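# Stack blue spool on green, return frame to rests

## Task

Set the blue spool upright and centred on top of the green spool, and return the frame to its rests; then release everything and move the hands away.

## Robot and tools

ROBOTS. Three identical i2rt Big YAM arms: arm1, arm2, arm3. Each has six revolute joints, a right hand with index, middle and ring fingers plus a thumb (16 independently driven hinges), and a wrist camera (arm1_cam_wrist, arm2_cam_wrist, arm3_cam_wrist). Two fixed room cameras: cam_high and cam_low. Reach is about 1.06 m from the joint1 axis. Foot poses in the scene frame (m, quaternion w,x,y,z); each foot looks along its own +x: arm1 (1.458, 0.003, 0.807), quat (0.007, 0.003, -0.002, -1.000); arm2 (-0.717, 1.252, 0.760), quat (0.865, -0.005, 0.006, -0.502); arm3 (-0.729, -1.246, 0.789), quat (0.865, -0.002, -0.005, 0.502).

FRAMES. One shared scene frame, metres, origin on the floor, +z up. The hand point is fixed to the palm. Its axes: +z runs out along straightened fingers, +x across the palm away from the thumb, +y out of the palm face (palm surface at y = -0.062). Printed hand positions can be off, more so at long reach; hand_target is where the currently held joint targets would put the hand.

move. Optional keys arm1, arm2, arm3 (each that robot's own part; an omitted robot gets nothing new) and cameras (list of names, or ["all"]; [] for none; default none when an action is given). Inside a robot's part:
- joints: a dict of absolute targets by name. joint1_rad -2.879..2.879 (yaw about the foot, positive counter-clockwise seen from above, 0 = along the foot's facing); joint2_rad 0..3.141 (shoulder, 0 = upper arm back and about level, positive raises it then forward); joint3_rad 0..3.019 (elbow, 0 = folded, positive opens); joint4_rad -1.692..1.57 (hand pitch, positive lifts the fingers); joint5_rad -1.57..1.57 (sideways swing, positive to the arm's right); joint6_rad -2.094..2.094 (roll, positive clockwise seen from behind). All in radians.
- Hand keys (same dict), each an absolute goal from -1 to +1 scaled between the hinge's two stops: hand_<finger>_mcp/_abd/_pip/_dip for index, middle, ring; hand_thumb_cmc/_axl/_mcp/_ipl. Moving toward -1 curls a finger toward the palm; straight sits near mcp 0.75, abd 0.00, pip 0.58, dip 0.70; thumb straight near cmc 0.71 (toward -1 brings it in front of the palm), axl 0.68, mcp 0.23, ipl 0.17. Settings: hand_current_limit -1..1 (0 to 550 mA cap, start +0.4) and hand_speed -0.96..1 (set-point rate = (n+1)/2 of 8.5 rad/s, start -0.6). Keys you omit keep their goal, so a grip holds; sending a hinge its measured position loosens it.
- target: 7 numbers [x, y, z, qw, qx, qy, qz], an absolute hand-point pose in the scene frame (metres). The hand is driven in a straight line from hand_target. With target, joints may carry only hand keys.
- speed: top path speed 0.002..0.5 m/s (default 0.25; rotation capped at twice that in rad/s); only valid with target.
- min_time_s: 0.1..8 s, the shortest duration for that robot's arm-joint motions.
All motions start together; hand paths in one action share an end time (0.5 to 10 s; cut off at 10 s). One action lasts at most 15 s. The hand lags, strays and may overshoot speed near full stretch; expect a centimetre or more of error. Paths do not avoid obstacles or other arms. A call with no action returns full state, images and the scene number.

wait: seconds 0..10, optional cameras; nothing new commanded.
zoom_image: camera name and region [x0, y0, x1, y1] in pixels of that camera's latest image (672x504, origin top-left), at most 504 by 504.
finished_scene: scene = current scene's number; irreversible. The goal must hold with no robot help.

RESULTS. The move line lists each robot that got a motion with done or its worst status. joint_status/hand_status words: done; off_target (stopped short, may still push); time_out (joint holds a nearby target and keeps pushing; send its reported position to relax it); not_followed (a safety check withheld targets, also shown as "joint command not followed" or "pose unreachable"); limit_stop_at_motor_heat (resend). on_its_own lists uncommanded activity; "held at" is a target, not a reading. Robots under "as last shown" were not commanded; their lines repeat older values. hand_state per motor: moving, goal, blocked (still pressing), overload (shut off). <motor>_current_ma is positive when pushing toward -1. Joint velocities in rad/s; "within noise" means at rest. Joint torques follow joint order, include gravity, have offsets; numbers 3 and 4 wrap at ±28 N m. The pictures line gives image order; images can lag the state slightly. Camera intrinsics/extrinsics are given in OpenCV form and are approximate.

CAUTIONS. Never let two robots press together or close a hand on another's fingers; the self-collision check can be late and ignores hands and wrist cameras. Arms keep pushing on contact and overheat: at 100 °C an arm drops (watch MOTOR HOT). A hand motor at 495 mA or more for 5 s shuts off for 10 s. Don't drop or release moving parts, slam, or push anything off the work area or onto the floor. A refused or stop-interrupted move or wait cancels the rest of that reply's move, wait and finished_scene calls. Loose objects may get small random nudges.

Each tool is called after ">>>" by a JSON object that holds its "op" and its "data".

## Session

>>> {"op": "move", "data": {"cameras": ["cam_high","cam_low"]}}

Scene clock: 0.00 s.
Joint torques (N m): no reading
Heat: arm1: hottest joint3_rad 26 °C; arm2: hottest joint2_rad 27 °C; arm3: hottest joint1_rad 25 °C.
Joint velocities: within noise
arm1.joint_positions: joint1_rad=+0.095 joint2_rad=+0.648 joint3_rad=+1.339 joint4_rad=-1.275 joint5_rad=-0.024 joint6_rad=+1.041 hand_index_mcp=+0.753 hand_index_abd=+0.000 hand_index_pip=+0.577 hand_index_dip=+0.696 hand_middle_mcp=+0.753 hand_middle_abd=+0.000 hand_middle_pip=+0.577 hand_middle_dip=+0.696 hand_ring_mcp=+0.753 hand_ring_abd=+0.000 hand_ring_pip=+0.577 hand_ring_dip=+0.696 hand_thumb_cmc=+0.714 hand_thumb_axl=+0.677 hand_thumb_mcp=+0.226 hand_thumb_ipl=+0.168 hand_current_limit=+0.400 hand_speed=-0.600
arm1.joint_status: not commanded
arm1.hand_state: goal,goal,goal,overload,goal,goal,goal,goal,goal,goal,goal,goal,goal,goal,goal,goal
arm1.index_mcp_current_ma: 0
arm1.index_abd_current_ma: 0
arm1.index_pip_current_ma: 0
arm1.index_dip_current_ma: 0
arm1.middle_mcp_current_ma: 0
arm1.middle_abd_current_ma: 0
arm1.middle_pip_current_ma: 0
arm1.middle_dip_current_ma: 0
arm1.ring_mcp_current_ma: 0
arm1.ring_abd_current_ma: 0
arm1.ring_pip_current_ma: 0
arm1.ring_dip_current_ma: 0
arm1.thumb_cmc_current_ma: 0
arm1.thumb_axl_current_ma: 0
arm1.thumb_mcp_current_ma: 0
arm1.thumb_ipl_current_ma: 0
arm1.hand_goal_index_mcp: 0.754
arm1.hand_goal_index_abd: 0.000
arm1.hand_goal_index_pip: 0.576
arm1.hand_goal_index_dip: 0.696
arm1.hand_goal_middle_mcp: 0.754
arm1.hand_goal_middle_abd: 0.000
arm1.hand_goal_middle_pip: 0.576
arm1.hand_goal_middle_dip: 0.696
arm1.hand_goal_ring_mcp: 0.754
arm1.hand_goal_ring_abd: 0.000
arm1.hand_goal_ring_pip: 0.576
arm1.hand_goal_ring_dip: 0.696
arm1.hand_goal_thumb_cmc: 0.714
arm1.hand_goal_thumb_axl: 0.678
arm1.hand_goal_thumb_mcp: 0.226
arm1.hand_goal_thumb_ipl: 0.168
arm1.hand: x=+1.1709 y=+0.0558 z=+1.3431 quat_wxyz=(+0.463, +0.281, -0.836, -0.086) (m; scene frame)
arm1.hand_target: x=+1.1734 y=+0.0562 z=+1.3587 quat_wxyz=(+0.478, +0.279, -0.828, -0.089) (m; scene frame)
arm1.hand_status: not commanded
arm2.joint_positions: joint1_rad=+0.246 joint2_rad=+0.614 joint3_rad=+1.397 joint4_rad=-1.138 joint5_rad=+0.114 joint6_rad=+1.126 hand_index_mcp=+0.753 hand_index_abd=+0.000 hand_index_pip=+0.577 hand_index_dip=+0.696 hand_middle_mcp=+0.753 hand_middle_abd=+0.000 hand_middle_pip=+0.577 hand_middle_dip=+0.696 hand_ring_mcp=+0.753 hand_ring_abd=+0.000 hand_ring_pip=+0.577 hand_ring_dip=+0.696 hand_thumb_cmc=+0.714 hand_thumb_axl=+0.677 hand_thumb_mcp=+0.226 hand_thumb_ipl=+0.168 hand_current_limit=+0.400 hand_speed=-0.600
arm2.joint_status: not commanded
arm2.hand_state: goal,goal,goal,goal,goal,goal,goal,goal,goal,goal,goal,goal,goal,goal,goal,goal
arm2.index_mcp_current_ma: 0
arm2.index_abd_current_ma: 0
arm2.index_pip_current_ma: 0
arm2.index_dip_current_ma: 0
arm2.middle_mcp_current_ma: 0
arm2.middle_abd_current_ma: 0
arm2.middle_pip_current_ma: 0
arm2.middle_dip_current_ma: 0
arm2.ring_mcp_current_ma: 0
arm2.ring_abd_current_ma: 0
arm2.ring_pip_current_ma: 0
arm2.ring_dip_current_ma: 0
arm2.thumb_cmc_current_ma: 0
arm2.thumb_axl_current_ma: 0
arm2.thumb_mcp_current_ma: 0
arm2.thumb_ipl_current_ma: 0
arm2.hand_goal_index_mcp: 0.754
arm2.hand_goal_index_abd: 0.000
arm2.hand_goal_index_pip: 0.576
arm2.hand_goal_index_dip: 0.696
arm2.hand_goal_middle_mcp: 0.754
arm2.hand_goal_middle_abd: 0.000
arm2.hand_goal_middle_pip: 0.576
arm2.hand_goal_middle_dip: 0.696
arm2.hand_goal_ring_mcp: 0.754
arm2.hand_goal_ring_abd: 0.000
arm2.hand_goal_ring_pip: 0.576
arm2.hand_goal_ring_dip: 0.696
arm2.hand_goal_thumb_cmc: 0.714
arm2.hand_goal_thumb_axl: 0.678
arm2.hand_goal_thumb_mcp: 0.226
arm2.hand_goal_thumb_ipl: 0.168
arm2.hand: x=-0.6117 y=+1.0011 z=+1.3661 quat_wxyz=(+0.375, +0.803, -0.175, +0.429) (m; scene frame)
arm2.hand_target: x=-0.6144 y=+1.0042 z=+1.3771 quat_wxyz=(+0.380, +0.796, -0.175, +0.438) (m; scene frame)
arm2.hand_status: not commanded
arm3.joint_positions: joint1_rad=-0.160 joint2_rad=+0.620 joint3_rad=+1.377 joint4_rad=-1.261 joint5_rad=+0.080 joint6_rad=+1.071 hand_index_mcp=+0.753 hand_index_abd=+0.000 hand_index_pip=+0.577 hand_index_dip=+0.696 hand_middle_mcp=+0.753 hand_middle_abd=+0.000 hand_middle_pip=+0.577 hand_middle_dip=+0.696 hand_ring_mcp=+0.753 hand_ring_abd=+0.000 hand_ring_pip=+0.577 hand_ring_dip=+0.696 hand_thumb_cmc=+0.714 hand_thumb_axl=+0.677 hand_thumb_mcp=+0.226 hand_thumb_ipl=+0.168 hand_current_limit=+0.400 hand_speed=-0.600
arm3.joint_status: not commanded
arm3.hand_state: goal,goal,goal,goal,goal,goal,goal,goal,goal,goal,goal,goal,goal,goal,goal,goal
arm3.index_mcp_current_ma: 0
arm3.index_abd_current_ma: 0
arm3.index_pip_current_ma: 0
arm3.index_dip_current_ma: 0
arm3.middle_mcp_current_ma: 0
arm3.middle_abd_current_ma: 0
arm3.middle_pip_current_ma: 0
arm3.middle_dip_current_ma: 0
arm3.ring_mcp_current_ma: 0
arm3.ring_abd_current_ma: 0
arm3.ring_pip_current_ma: 0
arm3.ring_dip_current_ma: 0
arm3.thumb_cmc_current_ma: 0
arm3.thumb_axl_current_ma: 0
arm3.thumb_mcp_current_ma: 0
arm3.thumb_ipl_current_ma: 0
arm3.hand_goal_index_mcp: 0.754
arm3.hand_goal_index_abd: 0.000
arm3.hand_goal_index_pip: 0.576
arm3.hand_goal_index_dip: 0.696
arm3.hand_goal_middle_mcp: 0.754
arm3.hand_goal_middle_abd: 0.000
arm3.hand_goal_middle_pip: 0.576
arm3.hand_goal_middle_dip: 0.696
arm3.hand_goal_ring_mcp: 0.754
arm3.hand_goal_ring_abd: 0.000
arm3.hand_goal_ring_pip: 0.576
arm3.hand_goal_ring_dip: 0.696
arm3.hand_goal_thumb_cmc: 0.714
arm3.hand_goal_thumb_axl: 0.678
arm3.hand_goal_thumb_mcp: 0.226
arm3.hand_goal_thumb_ipl: 0.168
arm3.hand: x=-0.4993 y=-1.1141 z=+1.3620 quat_wxyz=(-0.063, +0.671, +0.536, +0.509) (m; scene frame)
arm3.hand_target: x=-0.5014 y=-1.1165 z=+1.3746 quat_wxyz=(-0.066, +0.665, +0.531, +0.521) (m; scene frame)
arm3.hand_status: not commanded
pictures: cam_high, cam_low

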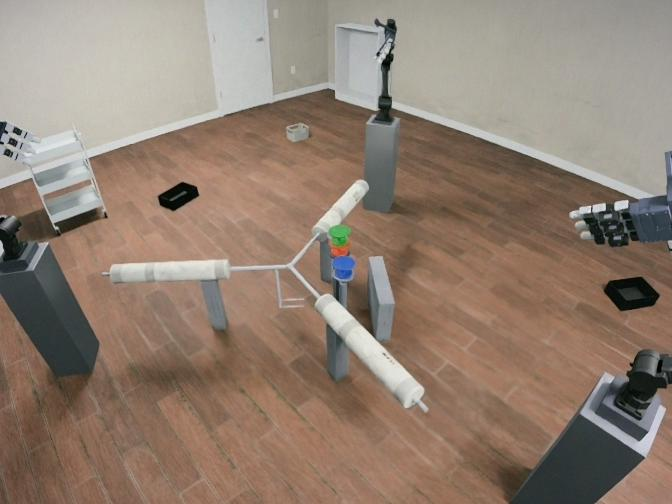

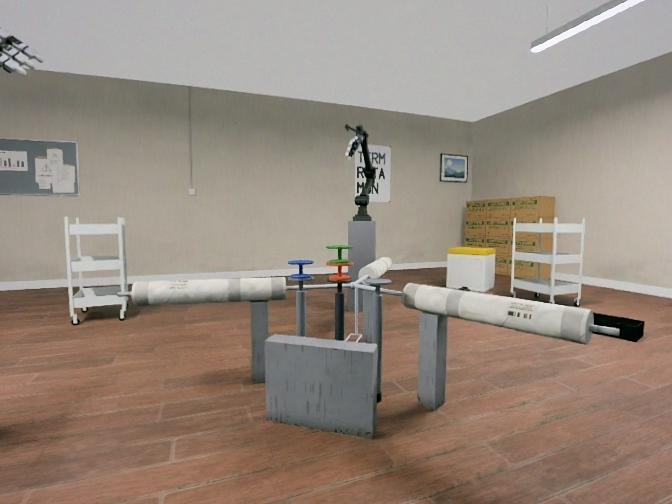

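>>> {"op": "zoom_image", "data": {"camera": "cam_high", "region": [260, 170, 440, 305]}}

>>> {"op": "zoom_image", "data": {"camera": "cam_low", "region": [270, 230, 430, 350]}}

>>> {"op": "zoom_image", "data": {"camera": "cam_low", "region": [120, 250, 320, 400]}}

>>> {"op": "zoom_image", "data": {"camera": "cam_low", "region": [380, 270, 640, 420]}}

>>> {"op": "zoom_image", "data": {"camera": "cam_high", "region": [90, 230, 330, 410]}}

>>> {"op": "zoom_image", "data": {"camera": "cam_high", "region": [290, 270, 450, 420]}}

Scaled by 2.800 from the camera's 672x504 image, which has a finer 960x720 frame.

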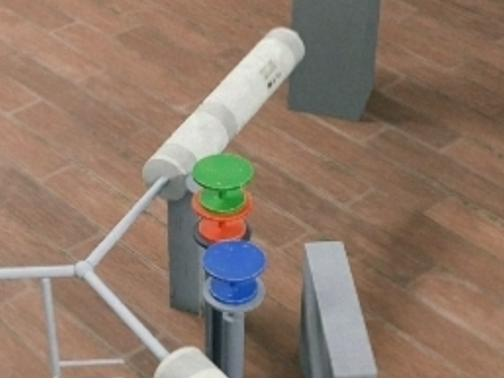

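Scaled by 3.150 from the camera's 672x504 image, which has a finer 960x720 frame.

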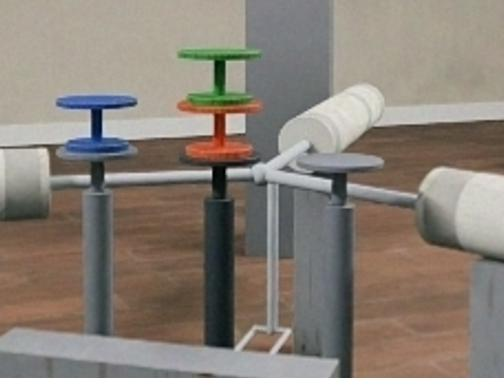

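Scaled by 2.520 from the camera's 672x504 image, which has a finer 960x720 frame.

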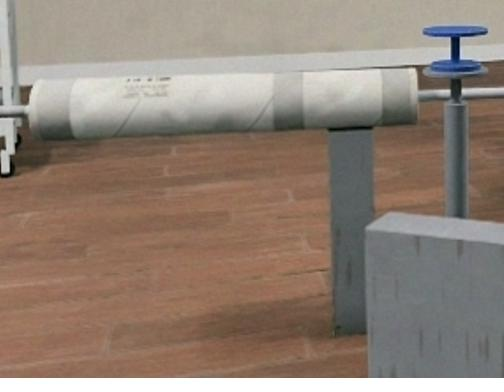

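Scaled by 1.938 from the camera's 672x504 image, which has a finer 960x720 frame.

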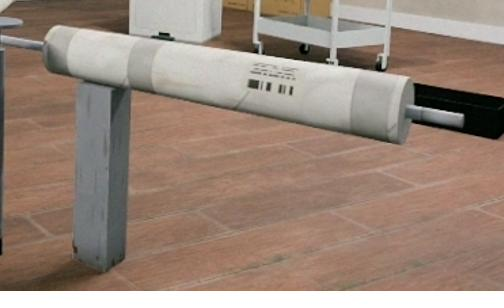

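Scaled by 2.100 from the camera's 672x504 image, which has a finer 960x720 frame.

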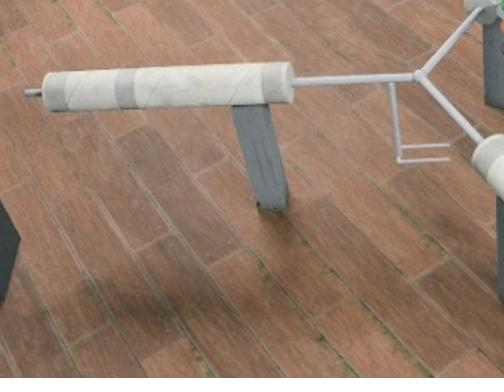

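Scaled by 3.150 from the camera's 672x504 image, which has a finer 960x720 frame.

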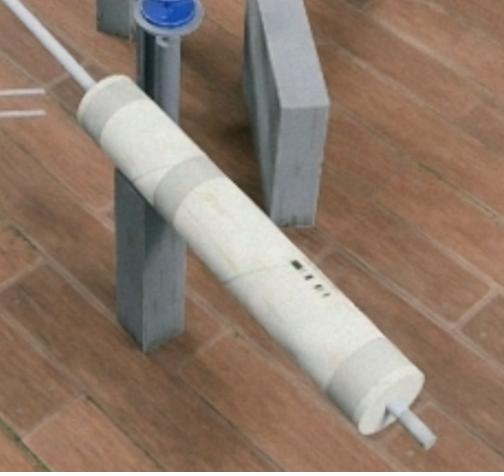

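>>> {"op": "move", "data": {"arm1": {"target":[0.755,-0.265,0.70,0,0.0698,0.9976,0],"speed":0.4}, "arm2": {"target":[-0.406,0.715,0.70,0,0.8290,-0.5592,0],"speed":0.4}, "arm3": {"target":[-0.720,-0.775,0.70,0,0.8988,0.4384,0],"speed":0.4}, "cameras": ["cam_high","cam_low"]}}

Scene clock: 183.73 s.
Joint torques (N m): arm1=[-0.56 -27.52 15.24 0.1 -0.06 0.13] | arm2=[-0.91 -23.06 8.72 -0.46 0.13 -0.04] | arm3=[0.09 -14.39 9.07 -0.75 -0.07 0.06]
Heat: arm1: hottest joint3_rad 34 °C; arm2: hottest joint3_rad 30 °C; arm3: hottest joint3_rad 32 °C.
move: arm1 off_target; arm2 off_target; arm3 off_target
Joint velocities: within noise
arm1.joint_positions: joint1_rad=+0.444 joint2_rad=+2.903 joint3_rad=+2.866 joint4_rad=-1.479 joint5_rad=-0.002 joint6_rad=+2.081 hand_index_mcp=+0.755 hand_index_abd=+0.001 hand_index_pip=+0.577 hand_index_dip=+0.696 hand_middle_mcp=+0.755 hand_middle_abd=+0.001 hand_middle_pip=+0.577 hand_middle_dip=+0.696 hand_ring_mcp=+0.755 hand_ring_abd=+0.001 hand_ring_pip=+0.577 hand_ring_dip=+0.696 hand_thumb_cmc=+0.715 hand_thumb_axl=+0.677 hand_thumb_mcp=+0.223 hand_thumb_ipl=+0.168 hand_current_limit=+0.400 hand_speed=-0.600
arm1.joint_status: not commanded
arm1.hand_state: goal,goal,goal,overload,goal,goal,goal,goal,goal,goal,goal,goal,goal,goal,goal,goal
arm1.index_mcp_current_ma: 1
arm1.index_abd_current_ma: 1
arm1.index_pip_current_ma: 1
arm1.index_dip_current_ma: 0
arm1.middle_mcp_current_ma: 1
arm1.middle_abd_current_ma: 1
arm1.middle_pip_current_ma: 1
arm1.middle_dip_current_ma: 0
arm1.ring_mcp_current_ma: 1
arm1.ring_abd_current_ma: 1
arm1.ring_pip_current_ma: 1
arm1.ring_dip_current_ma: 0
arm1.thumb_cmc_current_ma: 1
arm1.thumb_axl_current_ma: -1
arm1.thumb_mcp_current_ma: -6
arm1.thumb_ipl_current_ma: 0
arm1.hand_goal_index_mcp: 0.754
arm1.hand_goal_index_abd: 0.000
arm1.hand_goal_index_pip: 0.576
arm1.hand_goal_index_dip: 0.696
arm1.hand_goal_middle_mcp: 0.754
arm1.hand_goal_middle_abd: 0.000
arm1.hand_goal_middle_pip: 0.576
arm1.hand_goal_middle_dip: 0.696
arm1.hand_goal_ring_mcp: 0.754
arm1.hand_goal_ring_abd: 0.000
arm1.hand_goal_ring_pip: 0.576
arm1.hand_goal_ring_dip: 0.696
arm1.hand_goal_thumb_cmc: 0.714
arm1.hand_goal_thumb_axl: 0.678
arm1.hand_goal_thumb_mcp: 0.226
arm1.hand_goal_thumb_ipl: 0.168
arm1.hand: x=+0.7672 y=-0.2683 z=+0.6930 quat_wxyz=(+0.020, -0.026, -0.999, +0.016) (m; scene frame)
arm1.hand_target: x=+0.7564 y=-0.2643 z=+0.7002 quat_wxyz=(+0.035, -0.036, -0.998, +0.024) (m; scene frame)
arm1.hand_status: off_target (0.014 m and 5.8 deg from the pose sent, 0.830 m and 70.9 deg at the start; pose on its path clipped on 3 of 114 steps; a joint's target at an end of its range on 50 of 114 steps)
arm2.joint_positions: joint1_rad=+0.132 joint2_rad=+2.272 joint3_rad=+1.757 joint4_rad=-1.063 joint5_rad=-0.013 joint6_rad=+1.821 hand_index_mcp=+0.755 hand_index_abd=+0.001 hand_index_pip=+0.577 hand_index_dip=+0.696 hand_middle_mcp=+0.755 hand_middle_abd=+0.001 hand_middle_pip=+0.577 hand_middle_dip=+0.696 hand_ring_mcp=+0.755 hand_ring_abd=+0.001 hand_ring_pip=+0.577 hand_ring_dip=+0.696 hand_thumb_cmc=+0.715 hand_thumb_axl=+0.677 hand_thumb_mcp=+0.223 hand_thumb_ipl=+0.168 hand_current_limit=+0.400 hand_speed=-0.600
arm2.joint_status: not commanded
arm2.hand_state: goal,goal,goal,goal,goal,goal,goal,goal,goal,goal,goal,goal,goal,goal,goal,goal
arm2.index_mcp_current_ma: 1
arm2.index_abd_current_ma: 0
arm2.index_pip_current_ma: 0
arm2.index_dip_current_ma: 0
arm2.middle_mcp_current_ma: 1
arm2.middle_abd_current_ma: 0
arm2.middle_pip_current_ma: 0
arm2.middle_dip_current_ma: 0
arm2.ring_mcp_current_ma: 1
arm2.ring_abd_current_ma: 0
arm2.ring_pip_current_ma: 0
arm2.ring_dip_current_ma: 0
arm2.thumb_cmc_current_ma: 1
arm2.thumb_axl_current_ma: -1
arm2.thumb_mcp_current_ma: -4
arm2.thumb_ipl_current_ma: 0
arm2.hand_goal_index_mcp: 0.754
arm2.hand_goal_index_abd: 0.000
arm2.hand_goal_index_pip: 0.576
arm2.hand_goal_index_dip: 0.696
arm2.hand_goal_middle_mcp: 0.754
arm2.hand_goal_middle_abd: 0.000
arm2.hand_goal_middle_pip: 0.576
arm2.hand_goal_middle_dip: 0.696
arm2.hand_goal_ring_mcp: 0.754
arm2.hand_goal_ring_abd: 0.000
arm2.hand_goal_ring_pip: 0.576
arm2.hand_goal_ring_dip: 0.696
arm2.hand_goal_thumb_cmc: 0.714
arm2.hand_goal_thumb_axl: 0.678
arm2.hand_goal_thumb_mcp: 0.226
arm2.hand_goal_thumb_ipl: 0.168
arm2.hand: x=-0.4105 y=+0.7251 z=+0.6971 quat_wxyz=(-0.001, +0.834, -0.552, -0.007) (m; scene frame)
arm2.hand_target: x=-0.4062 y=+0.7151 z=+0.7002 quat_wxyz=(+0.000, +0.829, -0.559, +0.001) (m; scene frame)
arm2.hand_status: off_target (0.011 m and 1.3 deg from the pose sent, 0.754 m and 80.4 deg at the start)
arm3.joint_positions: joint1_rad=+0.586 joint2_rad=+2.057 joint3_rad=+1.242 joint4_rad=-0.784 joint5_rad=-0.098 joint6_rad=+2.083 hand_index_mcp=+0.755 hand_index_abd=+0.000 hand_index_pip=+0.577 hand_index_dip=+0.696 hand_middle_mcp=+0.755 hand_middle_abd=+0.000 hand_middle_pip=+0.577 hand_middle_dip=+0.696 hand_ring_mcp=+0.755 hand_ring_abd=+0.000 hand_ring_pip=+0.577 hand_ring_dip=+0.696 hand_thumb_cmc=+0.716 hand_thumb_axl=+0.677 hand_thumb_mcp=+0.223 hand_thumb_ipl=+0.168 hand_current_limit=+0.400 hand_speed=-0.600
arm3.joint_status: not commanded
arm3.hand_state: goal,goal,goal,goal,goal,goal,goal,goal,goal,goal,goal,goal,goal,goal,goal,goal
arm3.index_mcp_current_ma: 0
arm3.index_abd_current_ma: 0
arm3.index_pip_current_ma: 0
arm3.index_dip_current_ma: 0
arm3.middle_mcp_current_ma: 0
arm3.middle_abd_current_ma: 0
arm3.middle_pip_current_ma: 0
arm3.middle_dip_current_ma: 0
arm3.ring_mcp_current_ma: 0
arm3.ring_abd_current_ma: 0
arm3.ring_pip_current_ma: 0
arm3.ring_dip_current_ma: 0
arm3.thumb_cmc_current_ma: 0
arm3.thumb_axl_current_ma: 0
arm3.thumb_mcp_current_ma: -1
arm3.thumb_ipl_current_ma: 0
arm3.hand_goal_index_mcp: 0.754
arm3.hand_goal_index_abd: 0.000
arm3.hand_goal_index_pip: 0.576
arm3.hand_goal_index_dip: 0.696
arm3.hand_goal_middle_mcp: 0.754
arm3.hand_goal_middle_abd: 0.000
arm3.hand_goal_middle_pip: 0.576
arm3.hand_goal_middle_dip: 0.696
arm3.hand_goal_ring_mcp: 0.754
arm3.hand_goal_ring_abd: 0.000
arm3.hand_goal_ring_pip: 0.576
arm3.hand_goal_ring_dip: 0.696
arm3.hand_goal_thumb_cmc: 0.714
arm3.hand_goal_thumb_axl: 0.678
arm3.hand_goal_thumb_mcp: 0.226
arm3.hand_goal_thumb_ipl: 0.168
arm3.hand: x=-0.7125 y=-0.7915 z=+0.6947 quat_wxyz=(-0.009, +0.845, +0.533, -0.045) (m; scene frame)
arm3.hand_target: x=-0.7193 y=-0.7754 z=+0.7003 quat_wxyz=(-0.018, +0.845, +0.533, -0.041) (m; scene frame)
arm3.hand_status: off_target (0.019 m and 13.5 deg from the pose sent, 0.776 m and 66.2 deg at the start; a joint's target at an end of its range on 73 of 114 steps)
pictures: cam_high, cam_low

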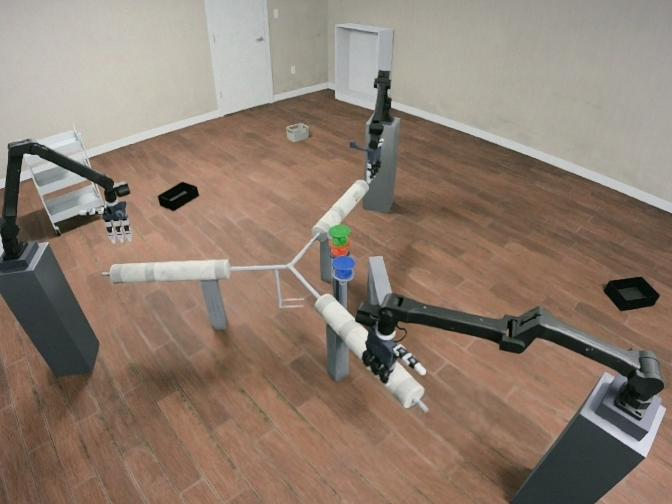

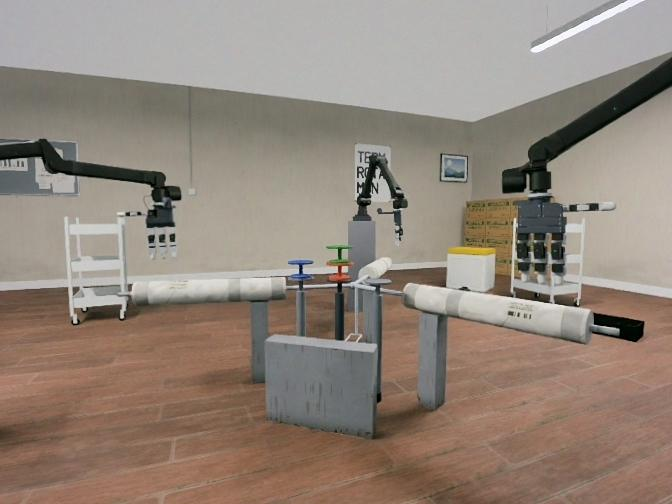

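>>> {"op": "move", "data": {"arm1": {"target":[0.742,-0.262,0.415,0,0.0698,0.9976,0],"speed":0.15}, "arm2": {"target":[-0.405,0.7095,0.41,0,0.8290,-0.5592,0],"speed":0.15}, "arm3": {"target":[-0.701,-0.736,0.41,0,0.8988,0.4384,0],"speed":0.15}, "cameras": ["all"]}}

Scene clock: 260.70 s.
Joint torques (N m): arm1=[-0.56 -26.93 8.46 1.89 -0.15 -0.03] | arm2=[-0.73 -24.23 6.74 0.05 0.14 -0.04] | arm3=[-1.49 -17.79 5.85 -0.17 0.07 0.06]
Heat: arm1: hottest joint3_rad 37 °C; arm2: hottest joint3_rad 33 °C; arm3: hottest joint3_rad 31 °C.
move: arm1 off_target; arm2 done; arm3 off_target
Joint velocities: within noise
arm1.joint_positions: joint1_rad=+0.423 joint2_rad=+3.138 joint3_rad=+2.653 joint4_rad=-0.728 joint5_rad=-0.049 joint6_rad=+2.077 hand_index_mcp=+0.753 hand_index_abd=+0.001 hand_index_pip=+0.577 hand_index_dip=+0.696 hand_middle_mcp=+0.753 hand_middle_abd=+0.001 hand_middle_pip=+0.577 hand_middle_dip=+0.696 hand_ring_mcp=+0.753 hand_ring_abd=+0.001 hand_ring_pip=+0.577 hand_ring_dip=+0.696 hand_thumb_cmc=+0.715 hand_thumb_axl=+0.677 hand_thumb_mcp=+0.223 hand_thumb_ipl=+0.168 hand_current_limit=+0.400 hand_speed=-0.600
arm1.joint_status: not commanded
arm1.hand_state: goal,goal,goal,overload,goal,goal,goal,goal,goal,goal,goal,goal,goal,goal,goal,goal
arm1.index_mcp_current_ma: -1
arm1.index_abd_current_ma: 1
arm1.index_pip_current_ma: 1
arm1.index_dip_current_ma: 0
arm1.middle_mcp_current_ma: -1
arm1.middle_abd_current_ma: 1
arm1.middle_pip_current_ma: 1
arm1.middle_dip_current_ma: 0
arm1.ring_mcp_current_ma: -1
arm1.ring_abd_current_ma: 1
arm1.ring_pip_current_ma: 1
arm1.ring_dip_current_ma: 0
arm1.thumb_cmc_current_ma: 1
arm1.thumb_axl_current_ma: -1
arm1.thumb_mcp_current_ma: -6
arm1.thumb_ipl_current_ma: 0
arm1.hand_goal_index_mcp: 0.754
arm1.hand_goal_index_abd: 0.000
arm1.hand_goal_index_pip: 0.576
arm1.hand_goal_index_dip: 0.696
arm1.hand_goal_middle_mcp: 0.754
arm1.hand_goal_middle_abd: 0.000
arm1.hand_goal_middle_pip: 0.576
arm1.hand_goal_middle_dip: 0.696
arm1.hand_goal_ring_mcp: 0.754
arm1.hand_goal_ring_abd: 0.000
arm1.hand_goal_ring_pip: 0.576
arm1.hand_goal_ring_dip: 0.696
arm1.hand_goal_thumb_cmc: 0.714
arm1.hand_goal_thumb_axl: 0.678
arm1.hand_goal_thumb_mcp: 0.226
arm1.hand_goal_thumb_ipl: 0.168
arm1.hand: x=+0.7402 y=-0.2751 z=+0.4334 quat_wxyz=(+0.144, -0.030, -0.983, +0.105) (m; scene frame)
arm1.hand_target: x=+0.7440 y=-0.2614 z=+0.4169 quat_wxyz=(+0.140, -0.033, -0.984, +0.102) (m; scene frame)
arm1.hand_status: off_target (0.023 m and 21.0 deg from the pose sent, 0.279 m and 5.8 deg at the start; pose on its path clipped on 19 of 91 steps; a joint's target at an end of its range on 90 of 91 steps)
arm2.joint_positions: joint1_rad=+0.132 joint2_rad=+2.817 joint3_rad=+1.990 joint4_rad=-0.752 joint5_rad=-0.013 joint6_rad=+1.823 hand_index_mcp=+0.755 hand_index_abd=+0.001 hand_index_pip=+0.577 hand_index_dip=+0.696 hand_middle_mcp=+0.755 hand_middle_abd=+0.001 hand_middle_pip=+0.577 hand_middle_dip=+0.696 hand_ring_mcp=+0.755 hand_ring_abd=+0.001 hand_ring_pip=+0.577 hand_ring_dip=+0.696 hand_thumb_cmc=+0.715 hand_thumb_axl=+0.677 hand_thumb_mcp=+0.223 hand_thumb_ipl=+0.168 hand_current_limit=+0.400 hand_speed=-0.600
arm2.joint_status: not commanded
arm2.hand_state: goal,goal,goal,goal,goal,goal,goal,goal,goal,goal,goal,goal,goal,goal,goal,goal
arm2.index_mcp_current_ma: 1
arm2.index_abd_current_ma: 0
arm2.index_pip_current_ma: 0
arm2.index_dip_current_ma: 0
arm2.middle_mcp_current_ma: 1
arm2.middle_abd_current_ma: 0
arm2.middle_pip_current_ma: 0
arm2.middle_dip_current_ma: 0
arm2.ring_mcp_current_ma: 1
arm2.ring_abd_current_ma: 0
arm2.ring_pip_current_ma: 0
arm2.ring_dip_current_ma: 0
arm2.thumb_cmc_current_ma: 1
arm2.thumb_axl_current_ma: -1
arm2.thumb_mcp_current_ma: -4
arm2.thumb_ipl_current_ma: 0
arm2.hand_goal_index_mcp: 0.754
arm2.hand_goal_index_abd: 0.000
arm2.hand_goal_index_pip: 0.576
arm2.hand_goal_index_dip: 0.696
arm2.hand_goal_middle_mcp: 0.754
arm2.hand_goal_middle_abd: 0.000
arm2.hand_goal_middle_pip: 0.576
arm2.hand_goal_middle_dip: 0.696
arm2.hand_goal_ring_mcp: 0.754
arm2.hand_goal_ring_abd: 0.000
arm2.hand_goal_ring_pip: 0.576
arm2.hand_goal_ring_dip: 0.696
arm2.hand_goal_thumb_cmc: 0.714
arm2.hand_goal_thumb_axl: 0.678
arm2.hand_goal_thumb_mcp: 0.226
arm2.hand_goal_thumb_ipl: 0.168
arm2.hand: x=-0.4086 y=+0.7162 z=+0.4151 quat_wxyz=(-0.002, +0.833, -0.553, -0.007) (m; scene frame)
arm2.hand_target: x=-0.4053 y=+0.7097 z=+0.4101 quat_wxyz=(+0.000, +0.829, -0.559, +0.000) (m; scene frame)
arm2.hand_status: done (0.009 m and 1.2 deg from the pose sent, 0.288 m and 1.3 deg at the start)
arm3.joint_positions: joint1_rad=+0.578 joint2_rad=+2.747 joint3_rad=+1.625 joint4_rad=-0.481 joint5_rad=-0.082 joint6_rad=+2.083 hand_index_mcp=+0.755 hand_index_abd=+0.000 hand_index_pip=+0.577 hand_index_dip=+0.696 hand_middle_mcp=+0.754 hand_middle_abd=+0.000 hand_middle_pip=+0.577 hand_middle_dip=+0.696 hand_ring_mcp=+0.754 hand_ring_abd=+0.000 hand_ring_pip=+0.577 hand_ring_dip=+0.696 hand_thumb_cmc=+0.716 hand_thumb_axl=+0.677 hand_thumb_mcp=+0.223 hand_thumb_ipl=+0.168 hand_current_limit=+0.400 hand_speed=-0.600
arm3.joint_status: not commanded
arm3.hand_state: goal,goal,goal,goal,goal,goal,goal,goal,goal,goal,goal,goal,goal,goal,goal,goal
arm3.index_mcp_current_ma: 0
arm3.index_abd_current_ma: 0
arm3.index_pip_current_ma: 0
arm3.index_dip_current_ma: 0
arm3.middle_mcp_current_ma: 0
arm3.middle_abd_current_ma: 0
arm3.middle_pip_current_ma: 0
arm3.middle_dip_current_ma: 0
arm3.ring_mcp_current_ma: 0
arm3.ring_abd_current_ma: 0
arm3.ring_pip_current_ma: 0
arm3.ring_dip_current_ma: 0
arm3.thumb_cmc_current_ma: 0
arm3.thumb_axl_current_ma: 0
arm3.thumb_mcp_current_ma: -1
arm3.thumb_ipl_current_ma: 0
arm3.hand_goal_index_mcp: 0.754
arm3.hand_goal_index_abd: 0.000
arm3.hand_goal_index_pip: 0.576
arm3.hand_goal_index_dip: 0.696
arm3.hand_goal_middle_mcp: 0.754
arm3.hand_goal_middle_abd: 0.000
arm3.hand_goal_middle_pip: 0.576
arm3.hand_goal_middle_dip: 0.696
arm3.hand_goal_ring_mcp: 0.754
arm3.hand_goal_ring_abd: 0.000
arm3.hand_goal_ring_pip: 0.576
arm3.hand_goal_ring_dip: 0.696
arm3.hand_goal_thumb_cmc: 0.714
arm3.hand_goal_thumb_axl: 0.678
arm3.hand_goal_thumb_mcp: 0.226
arm3.hand_goal_thumb_ipl: 0.168
arm3.hand: x=-0.7056 y=-0.7494 z=+0.4098 quat_wxyz=(-0.004, +0.847, +0.529, -0.039) (m; scene frame)
arm3.hand_target: x=-0.7004 y=-0.7362 z=+0.4103 quat_wxyz=(-0.014, +0.853, +0.520, -0.032) (m; scene frame)
arm3.hand_status: off_target (0.014 m and 12.8 deg from the pose sent, 0.290 m and 13.5 deg at the start; a joint's target at an end of its range on 91 of 91 steps)
pictures: arm1_cam_wrist, arm2_cam_wrist, arm3_cam_wrist, cam_high, cam_low
camera_calibration:
arm1_cam_wrist: T_world_to_cam=[[0.7174, 0.553405, -0.423179, -0.15342], [0.666659, -0.368994, 0.647618, -0.92399], [0.202244, -0.746717, -0.633649, 0.0460216], [0, 0, 0, 1]] pos_world=[0.716742, -0.221678, 0.562629]
arm2_cam_wrist: T_world_to_cam=[[-0.903032, 0.425945, 0.055711, -0.671309], [0.316965, 0.573151, 0.755666, -0.644273], [0.289941, 0.700049, -0.652583, 0.0119776], [0, 0, 0, 1]] pos_world=[-0.405475, 0.646821, 0.532071]
arm3_cam_wrist: T_world_to_cam=[[0.245611, -0.969354, -0.00524152, -0.516216], [-0.589784, -0.153724, 0.792795, -0.906106], [-0.769305, -0.191628, -0.609466, -0.309163], [0, 0, 0, 1]] pos_world=[-0.645459, -0.69893, 0.527227]

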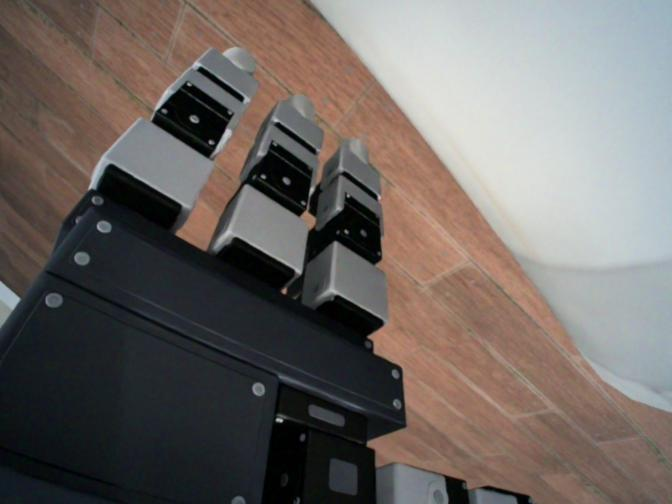

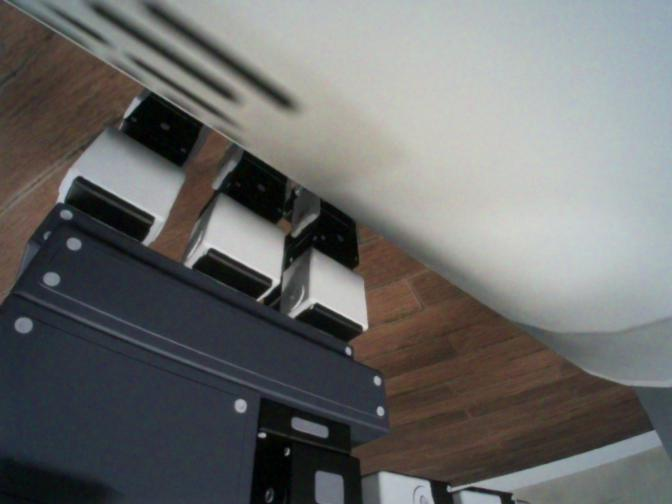

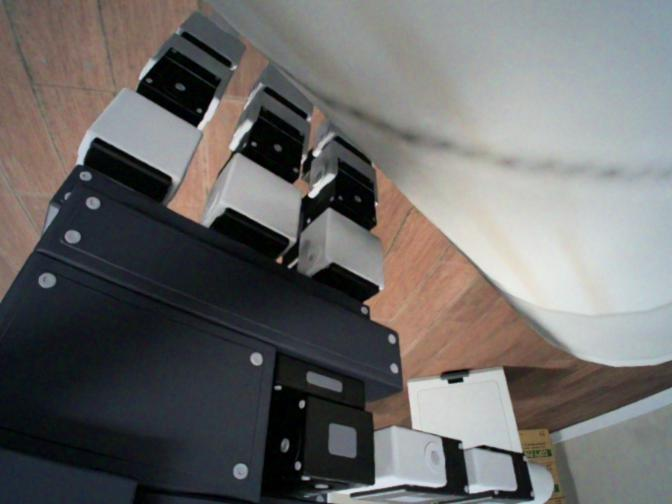

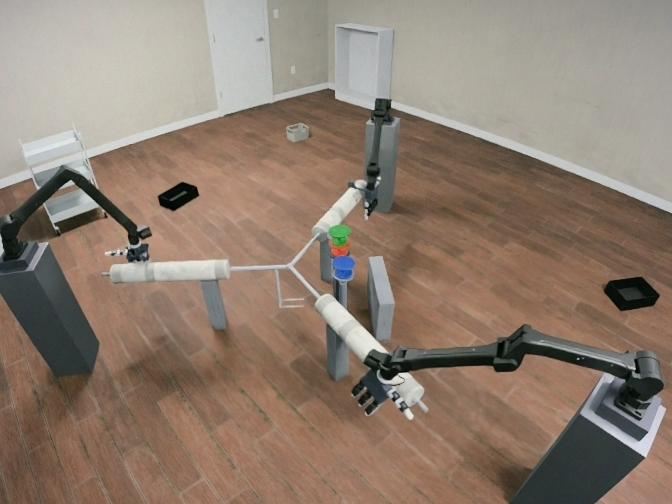

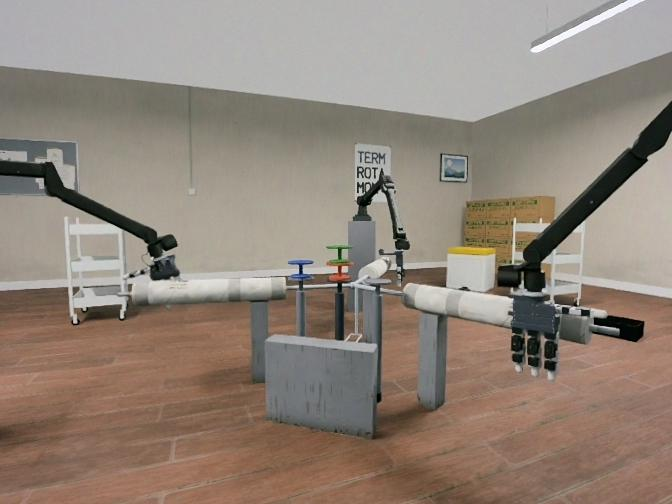

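>>> {"op": "move", "data": {"arm1": {"target":[0.790,-0.266,0.400,0,0.0698,0.9976,0],"speed":0.1}, "arm2": {"target":[-0.442,0.696,0.393,0,0.8290,-0.5592,0],"speed":0.08}, "arm3": {"target":[-0.661,-0.761,0.395,0,0.8988,0.4384,0],"speed":0.08}, "cameras": ["all"]}}

Scene clock: 303.87 s.
Joint torques (N m): arm1=[1.67 -26.29 8.06 0.66 0 0.16] | arm2=[-0.97 -23.59 5.26 0.38 0.14 -0.28] | arm3=[-1.61 -17.2 2.66 0.39 0.1 0.05]
Heat: arm1: hottest joint2_rad 34 °C; arm2: hottest joint2_rad 30 °C; arm3: hottest joint3_rad 30 °C.
move: arm1 off_target; arm2 off_target; arm3 off_target
Joint velocities: within noise
arm1.joint_positions: joint1_rad=+0.431 joint2_rad=+3.138 joint3_rad=+2.605 joint4_rad=-0.781 joint5_rad=-0.030 joint6_rad=+2.081 hand_index_mcp=+0.753 hand_index_abd=+0.001 hand_index_pip=+0.577 hand_index_dip=+0.696 hand_middle_mcp=+0.753 hand_middle_abd=+0.001 hand_middle_pip=+0.577 hand_middle_dip=+0.696 hand_ring_mcp=+0.753 hand_ring_abd=+0.001 hand_ring_pip=+0.577 hand_ring_dip=+0.696 hand_thumb_cmc=+0.715 hand_thumb_axl=+0.677 hand_thumb_mcp=+0.223 hand_thumb_ipl=+0.168 hand_current_limit=+0.400 hand_speed=-0.600
arm1.joint_status: not commanded
arm1.hand_state: goal,goal,goal,overload,goal,goal,goal,goal,goal,goal,goal,goal,goal,goal,goal,goal
arm1.index_mcp_current_ma: -1
arm1.index_abd_current_ma: 1
arm1.index_pip_current_ma: 1
arm1.index_dip_current_ma: 0
arm1.middle_mcp_current_ma: -1
arm1.middle_abd_current_ma: 1
arm1.middle_pip_current_ma: 1
arm1.middle_dip_current_ma: 0
arm1.ring_mcp_current_ma: -1
arm1.ring_abd_current_ma: 1
arm1.ring_pip_current_ma: 1
arm1.ring_dip_current_ma: 0
arm1.thumb_cmc_current_ma: 1
arm1.thumb_axl_current_ma: -1
arm1.thumb_mcp_current_ma: -6
arm1.thumb_ipl_current_ma: 0
arm1.hand_goal_index_mcp: 0.754
arm1.hand_goal_index_abd: 0.000
arm1.hand_goal_index_pip: 0.576
arm1.hand_goal_index_dip: 0.696
arm1.hand_goal_middle_mcp: 0.754
arm1.hand_goal_middle_abd: 0.000
arm1.hand_goal_middle_pip: 0.576
arm1.hand_goal_middle_dip: 0.696
arm1.hand_goal_ring_mcp: 0.754
arm1.hand_goal_ring_abd: 0.000
arm1.hand_goal_ring_pip: 0.576
arm1.hand_goal_ring_dip: 0.696
arm1.hand_goal_thumb_cmc: 0.714
arm1.hand_goal_thumb_axl: 0.678
arm1.hand_goal_thumb_mcp: 0.226
arm1.hand_goal_thumb_ipl: 0.168
arm1.hand: x=+0.7731 y=-0.2626 z=+0.4167 quat_wxyz=(+0.104, -0.031, -0.991, +0.075) (m; scene frame)
arm1.hand_target: x=+0.7910 y=-0.2650 z=+0.4011 quat_wxyz=(+0.088, -0.029, -0.993, +0.067) (m; scene frame)
arm1.hand_status: off_target (0.024 m and 15.3 deg from the pose sent, 0.060 m and 21.0 deg at the start; a joint's target at an end of its range on 69 of 70 steps)
arm2.joint_positions: joint1_rad=+0.078 joint2_rad=+2.827 joint3_rad=+1.990 joint4_rad=-0.722 joint5_rad=-0.013 joint6_rad=+1.791 hand_index_mcp=+0.755 hand_index_abd=+0.001 hand_index_pip=+0.577 hand_index_dip=+0.696 hand_middle_mcp=+0.755 hand_middle_abd=+0.001 hand_middle_pip=+0.577 hand_middle_dip=+0.696 hand_ring_mcp=+0.755 hand_ring_abd=+0.001 hand_ring_pip=+0.577 hand_ring_dip=+0.696 hand_thumb_cmc=+0.715 hand_thumb_axl=+0.677 hand_thumb_mcp=+0.223 hand_thumb_ipl=+0.168 hand_current_limit=+0.400 hand_speed=-0.600
arm2.joint_status: not commanded
arm2.hand_state: goal,goal,goal,goal,goal,goal,goal,goal,goal,goal,goal,goal,goal,goal,goal,goal
arm2.index_mcp_current_ma: 1
arm2.index_abd_current_ma: 0
arm2.index_pip_current_ma: 0
arm2.index_dip_current_ma: 0
arm2.middle_mcp_current_ma: 1
arm2.middle_abd_current_ma: 0
arm2.middle_pip_current_ma: 0
arm2.middle_dip_current_ma: 0
arm2.ring_mcp_current_ma: 1
arm2.ring_abd_current_ma: 0
arm2.ring_pip_current_ma: 0
arm2.ring_dip_current_ma: 0
arm2.thumb_cmc_current_ma: 1
arm2.thumb_axl_current_ma: -1
arm2.thumb_mcp_current_ma: -4
arm2.thumb_ipl_current_ma: 0
arm2.hand_goal_index_mcp: 0.754
arm2.hand_goal_index_abd: 0.000
arm2.hand_goal_index_pip: 0.576
arm2.hand_goal_index_dip: 0.696
arm2.hand_goal_middle_mcp: 0.754
arm2.hand_goal_middle_abd: 0.000
arm2.hand_goal_middle_pip: 0.576
arm2.hand_goal_middle_dip: 0.696
arm2.hand_goal_ring_mcp: 0.754
arm2.hand_goal_ring_abd: 0.000
arm2.hand_goal_ring_pip: 0.576
arm2.hand_goal_ring_dip: 0.696
arm2.hand_goal_thumb_cmc: 0.714
arm2.hand_goal_thumb_axl: 0.678
arm2.hand_goal_thumb_mcp: 0.226
arm2.hand_goal_thumb_ipl: 0.168
arm2.hand: x=-0.4362 y=+0.6953 z=+0.4082 quat_wxyz=(+0.002, +0.827, -0.562, +0.002) (m; scene frame)
arm2.hand_target: x=-0.4422 y=+0.6964 z=+0.3934 quat_wxyz=(+0.000, +0.829, -0.559, +0.000) (m; scene frame)
arm2.hand_status: off_target (0.016 m and 0.5 deg from the pose sent, 0.045 m and 1.2 deg at the start)
arm3.joint_positions: joint1_rad=+0.508 joint2_rad=+2.758 joint3_rad=+1.610 joint4_rad=-0.425 joint5_rad=-0.054 joint6_rad=+2.083 hand_index_mcp=+0.755 hand_index_abd=+0.000 hand_index_pip=+0.577 hand_index_dip=+0.696 hand_middle_mcp=+0.754 hand_middle_abd=+0.000 hand_middle_pip=+0.577 hand_middle_dip=+0.696 hand_ring_mcp=+0.754 hand_ring_abd=+0.000 hand_ring_pip=+0.577 hand_ring_dip=+0.696 hand_thumb_cmc=+0.716 hand_thumb_axl=+0.677 hand_thumb_mcp=+0.223 hand_thumb_ipl=+0.168 hand_current_limit=+0.400 hand_speed=-0.600
arm3.joint_status: not commanded
arm3.hand_state: goal,goal,goal,goal,goal,goal,goal,goal,goal,goal,goal,goal,goal,goal,goal,goal
arm3.index_mcp_current_ma: 0
arm3.index_abd_current_ma: 0
arm3.index_pip_current_ma: 0
arm3.index_dip_current_ma: 0
arm3.middle_mcp_current_ma: 0
arm3.middle_abd_current_ma: 0
arm3.middle_pip_current_ma: 0
arm3.middle_dip_current_ma: 0
arm3.ring_mcp_current_ma: 0
arm3.ring_abd_current_ma: 0
arm3.ring_pip_current_ma: 0
arm3.ring_dip_current_ma: 0
arm3.thumb_cmc_current_ma: 0
arm3.thumb_axl_current_ma: 0
arm3.thumb_mcp_current_ma: -1
arm3.thumb_ipl_current_ma: 0
arm3.hand_goal_index_mcp: 0.754
arm3.hand_goal_index_abd: 0.000
arm3.hand_goal_index_pip: 0.576
arm3.hand_goal_index_dip: 0.696
arm3.hand_goal_middle_mcp: 0.754
arm3.hand_goal_middle_abd: 0.000
arm3.hand_goal_middle_pip: 0.576
arm3.hand_goal_middle_dip: 0.696
arm3.hand_goal_ring_mcp: 0.754
arm3.hand_goal_ring_abd: 0.000
arm3.hand_goal_ring_pip: 0.576
arm3.hand_goal_ring_dip: 0.696
arm3.hand_goal_thumb_cmc: 0.714
arm3.hand_goal_thumb_axl: 0.678
arm3.hand_goal_thumb_mcp: 0.226
arm3.hand_goal_thumb_ipl: 0.168
arm3.hand: x=-0.6658 y=-0.7527 z=+0.4012 quat_wxyz=(-0.011, +0.866, +0.500, -0.019) (m; scene frame)
arm3.hand_target: x=-0.6606 y=-0.7611 z=+0.3952 quat_wxyz=(-0.008, +0.871, +0.490, -0.019) (m; scene frame)
arm3.hand_status: off_target (0.011 m and 8.4 deg from the pose sent, 0.048 m and 12.8 deg at the start; a joint's target at an end of its range on 70 of 70 steps)
pictures: arm1_cam_wrist, arm2_cam_wrist, arm3_cam_wrist, cam_high, cam_low
camera_calibration:
arm1_cam_wrist: T_world_to_cam=[[0.749621, 0.574748, -0.328228, -0.249793], [0.610286, -0.408286, 0.678862, -0.910222], [0.256163, -0.709202, -0.65682, 0.0158474], [0, 0, 0, 1]] pos_world=[0.738686, -0.216824, 0.546335]
arm2_cam_wrist: T_world_to_cam=[[-0.894049, 0.446349, 0.0380651, -0.689956], [0.320784, 0.578588, 0.749889, -0.618103], [0.312688, 0.682648, -0.660468, 0.0554303], [0, 0, 0, 1]] pos_world=[-0.435909, 0.627749, 0.526382]
arm3_cam_wrist: T_world_to_cam=[[0.178221, -0.983525, -0.0302568, -0.574668], [-0.621279, -0.136318, 0.771641, -0.875753], [-0.763053, -0.118725, -0.635339, -0.214973], [0, 0, 0, 1]] pos_world=[-0.605705, -0.710104, 0.521798]

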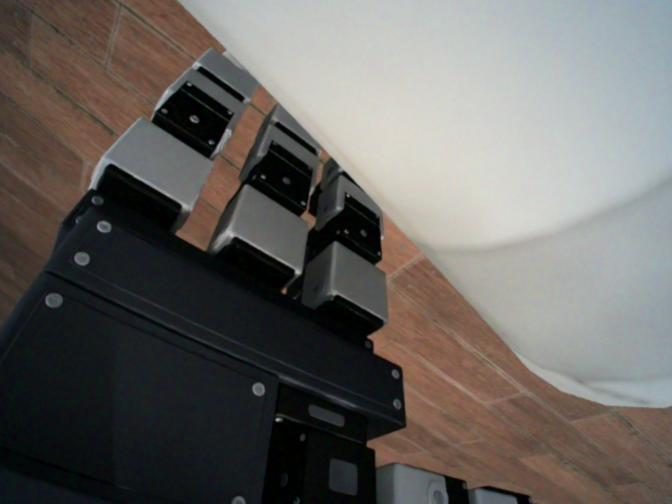

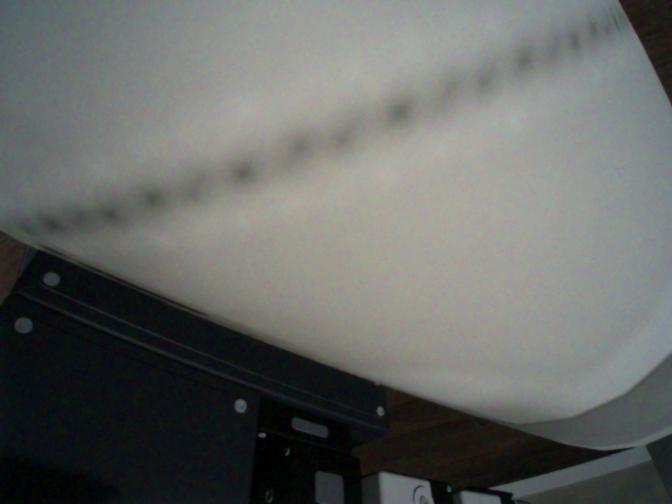

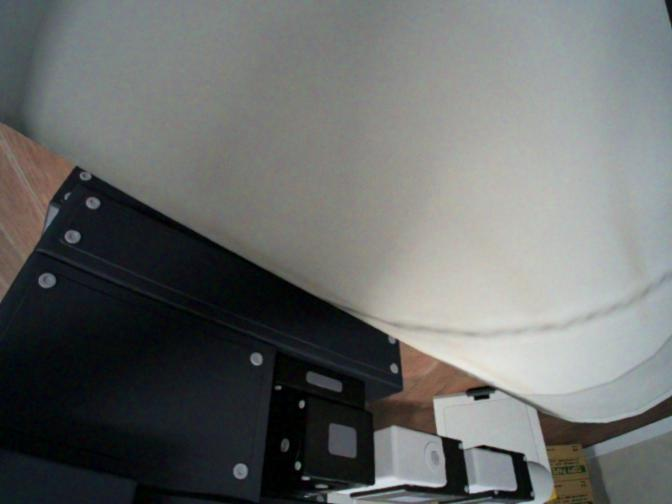

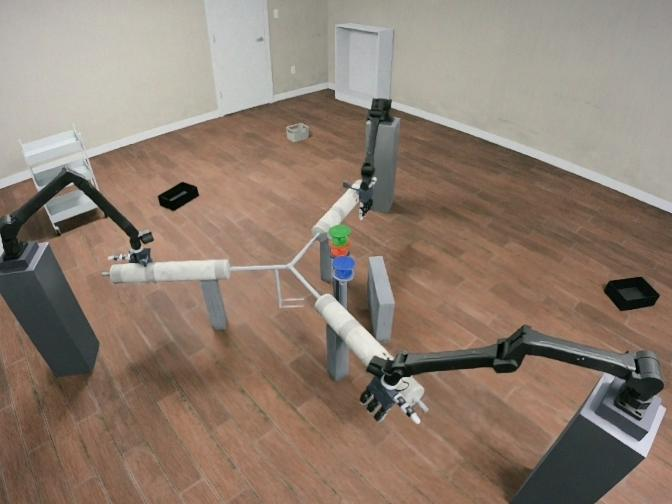

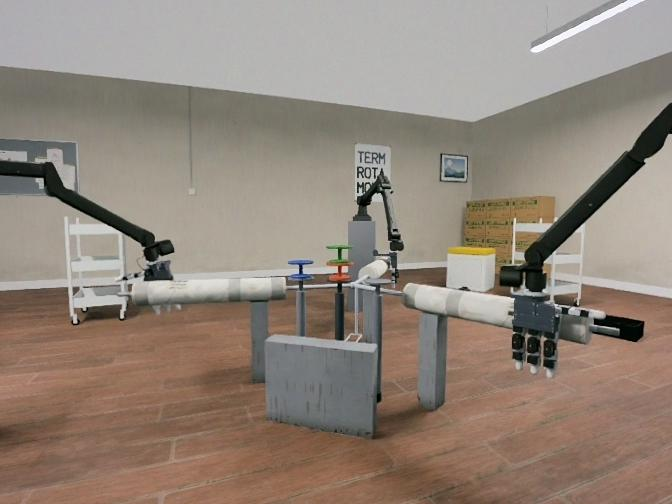

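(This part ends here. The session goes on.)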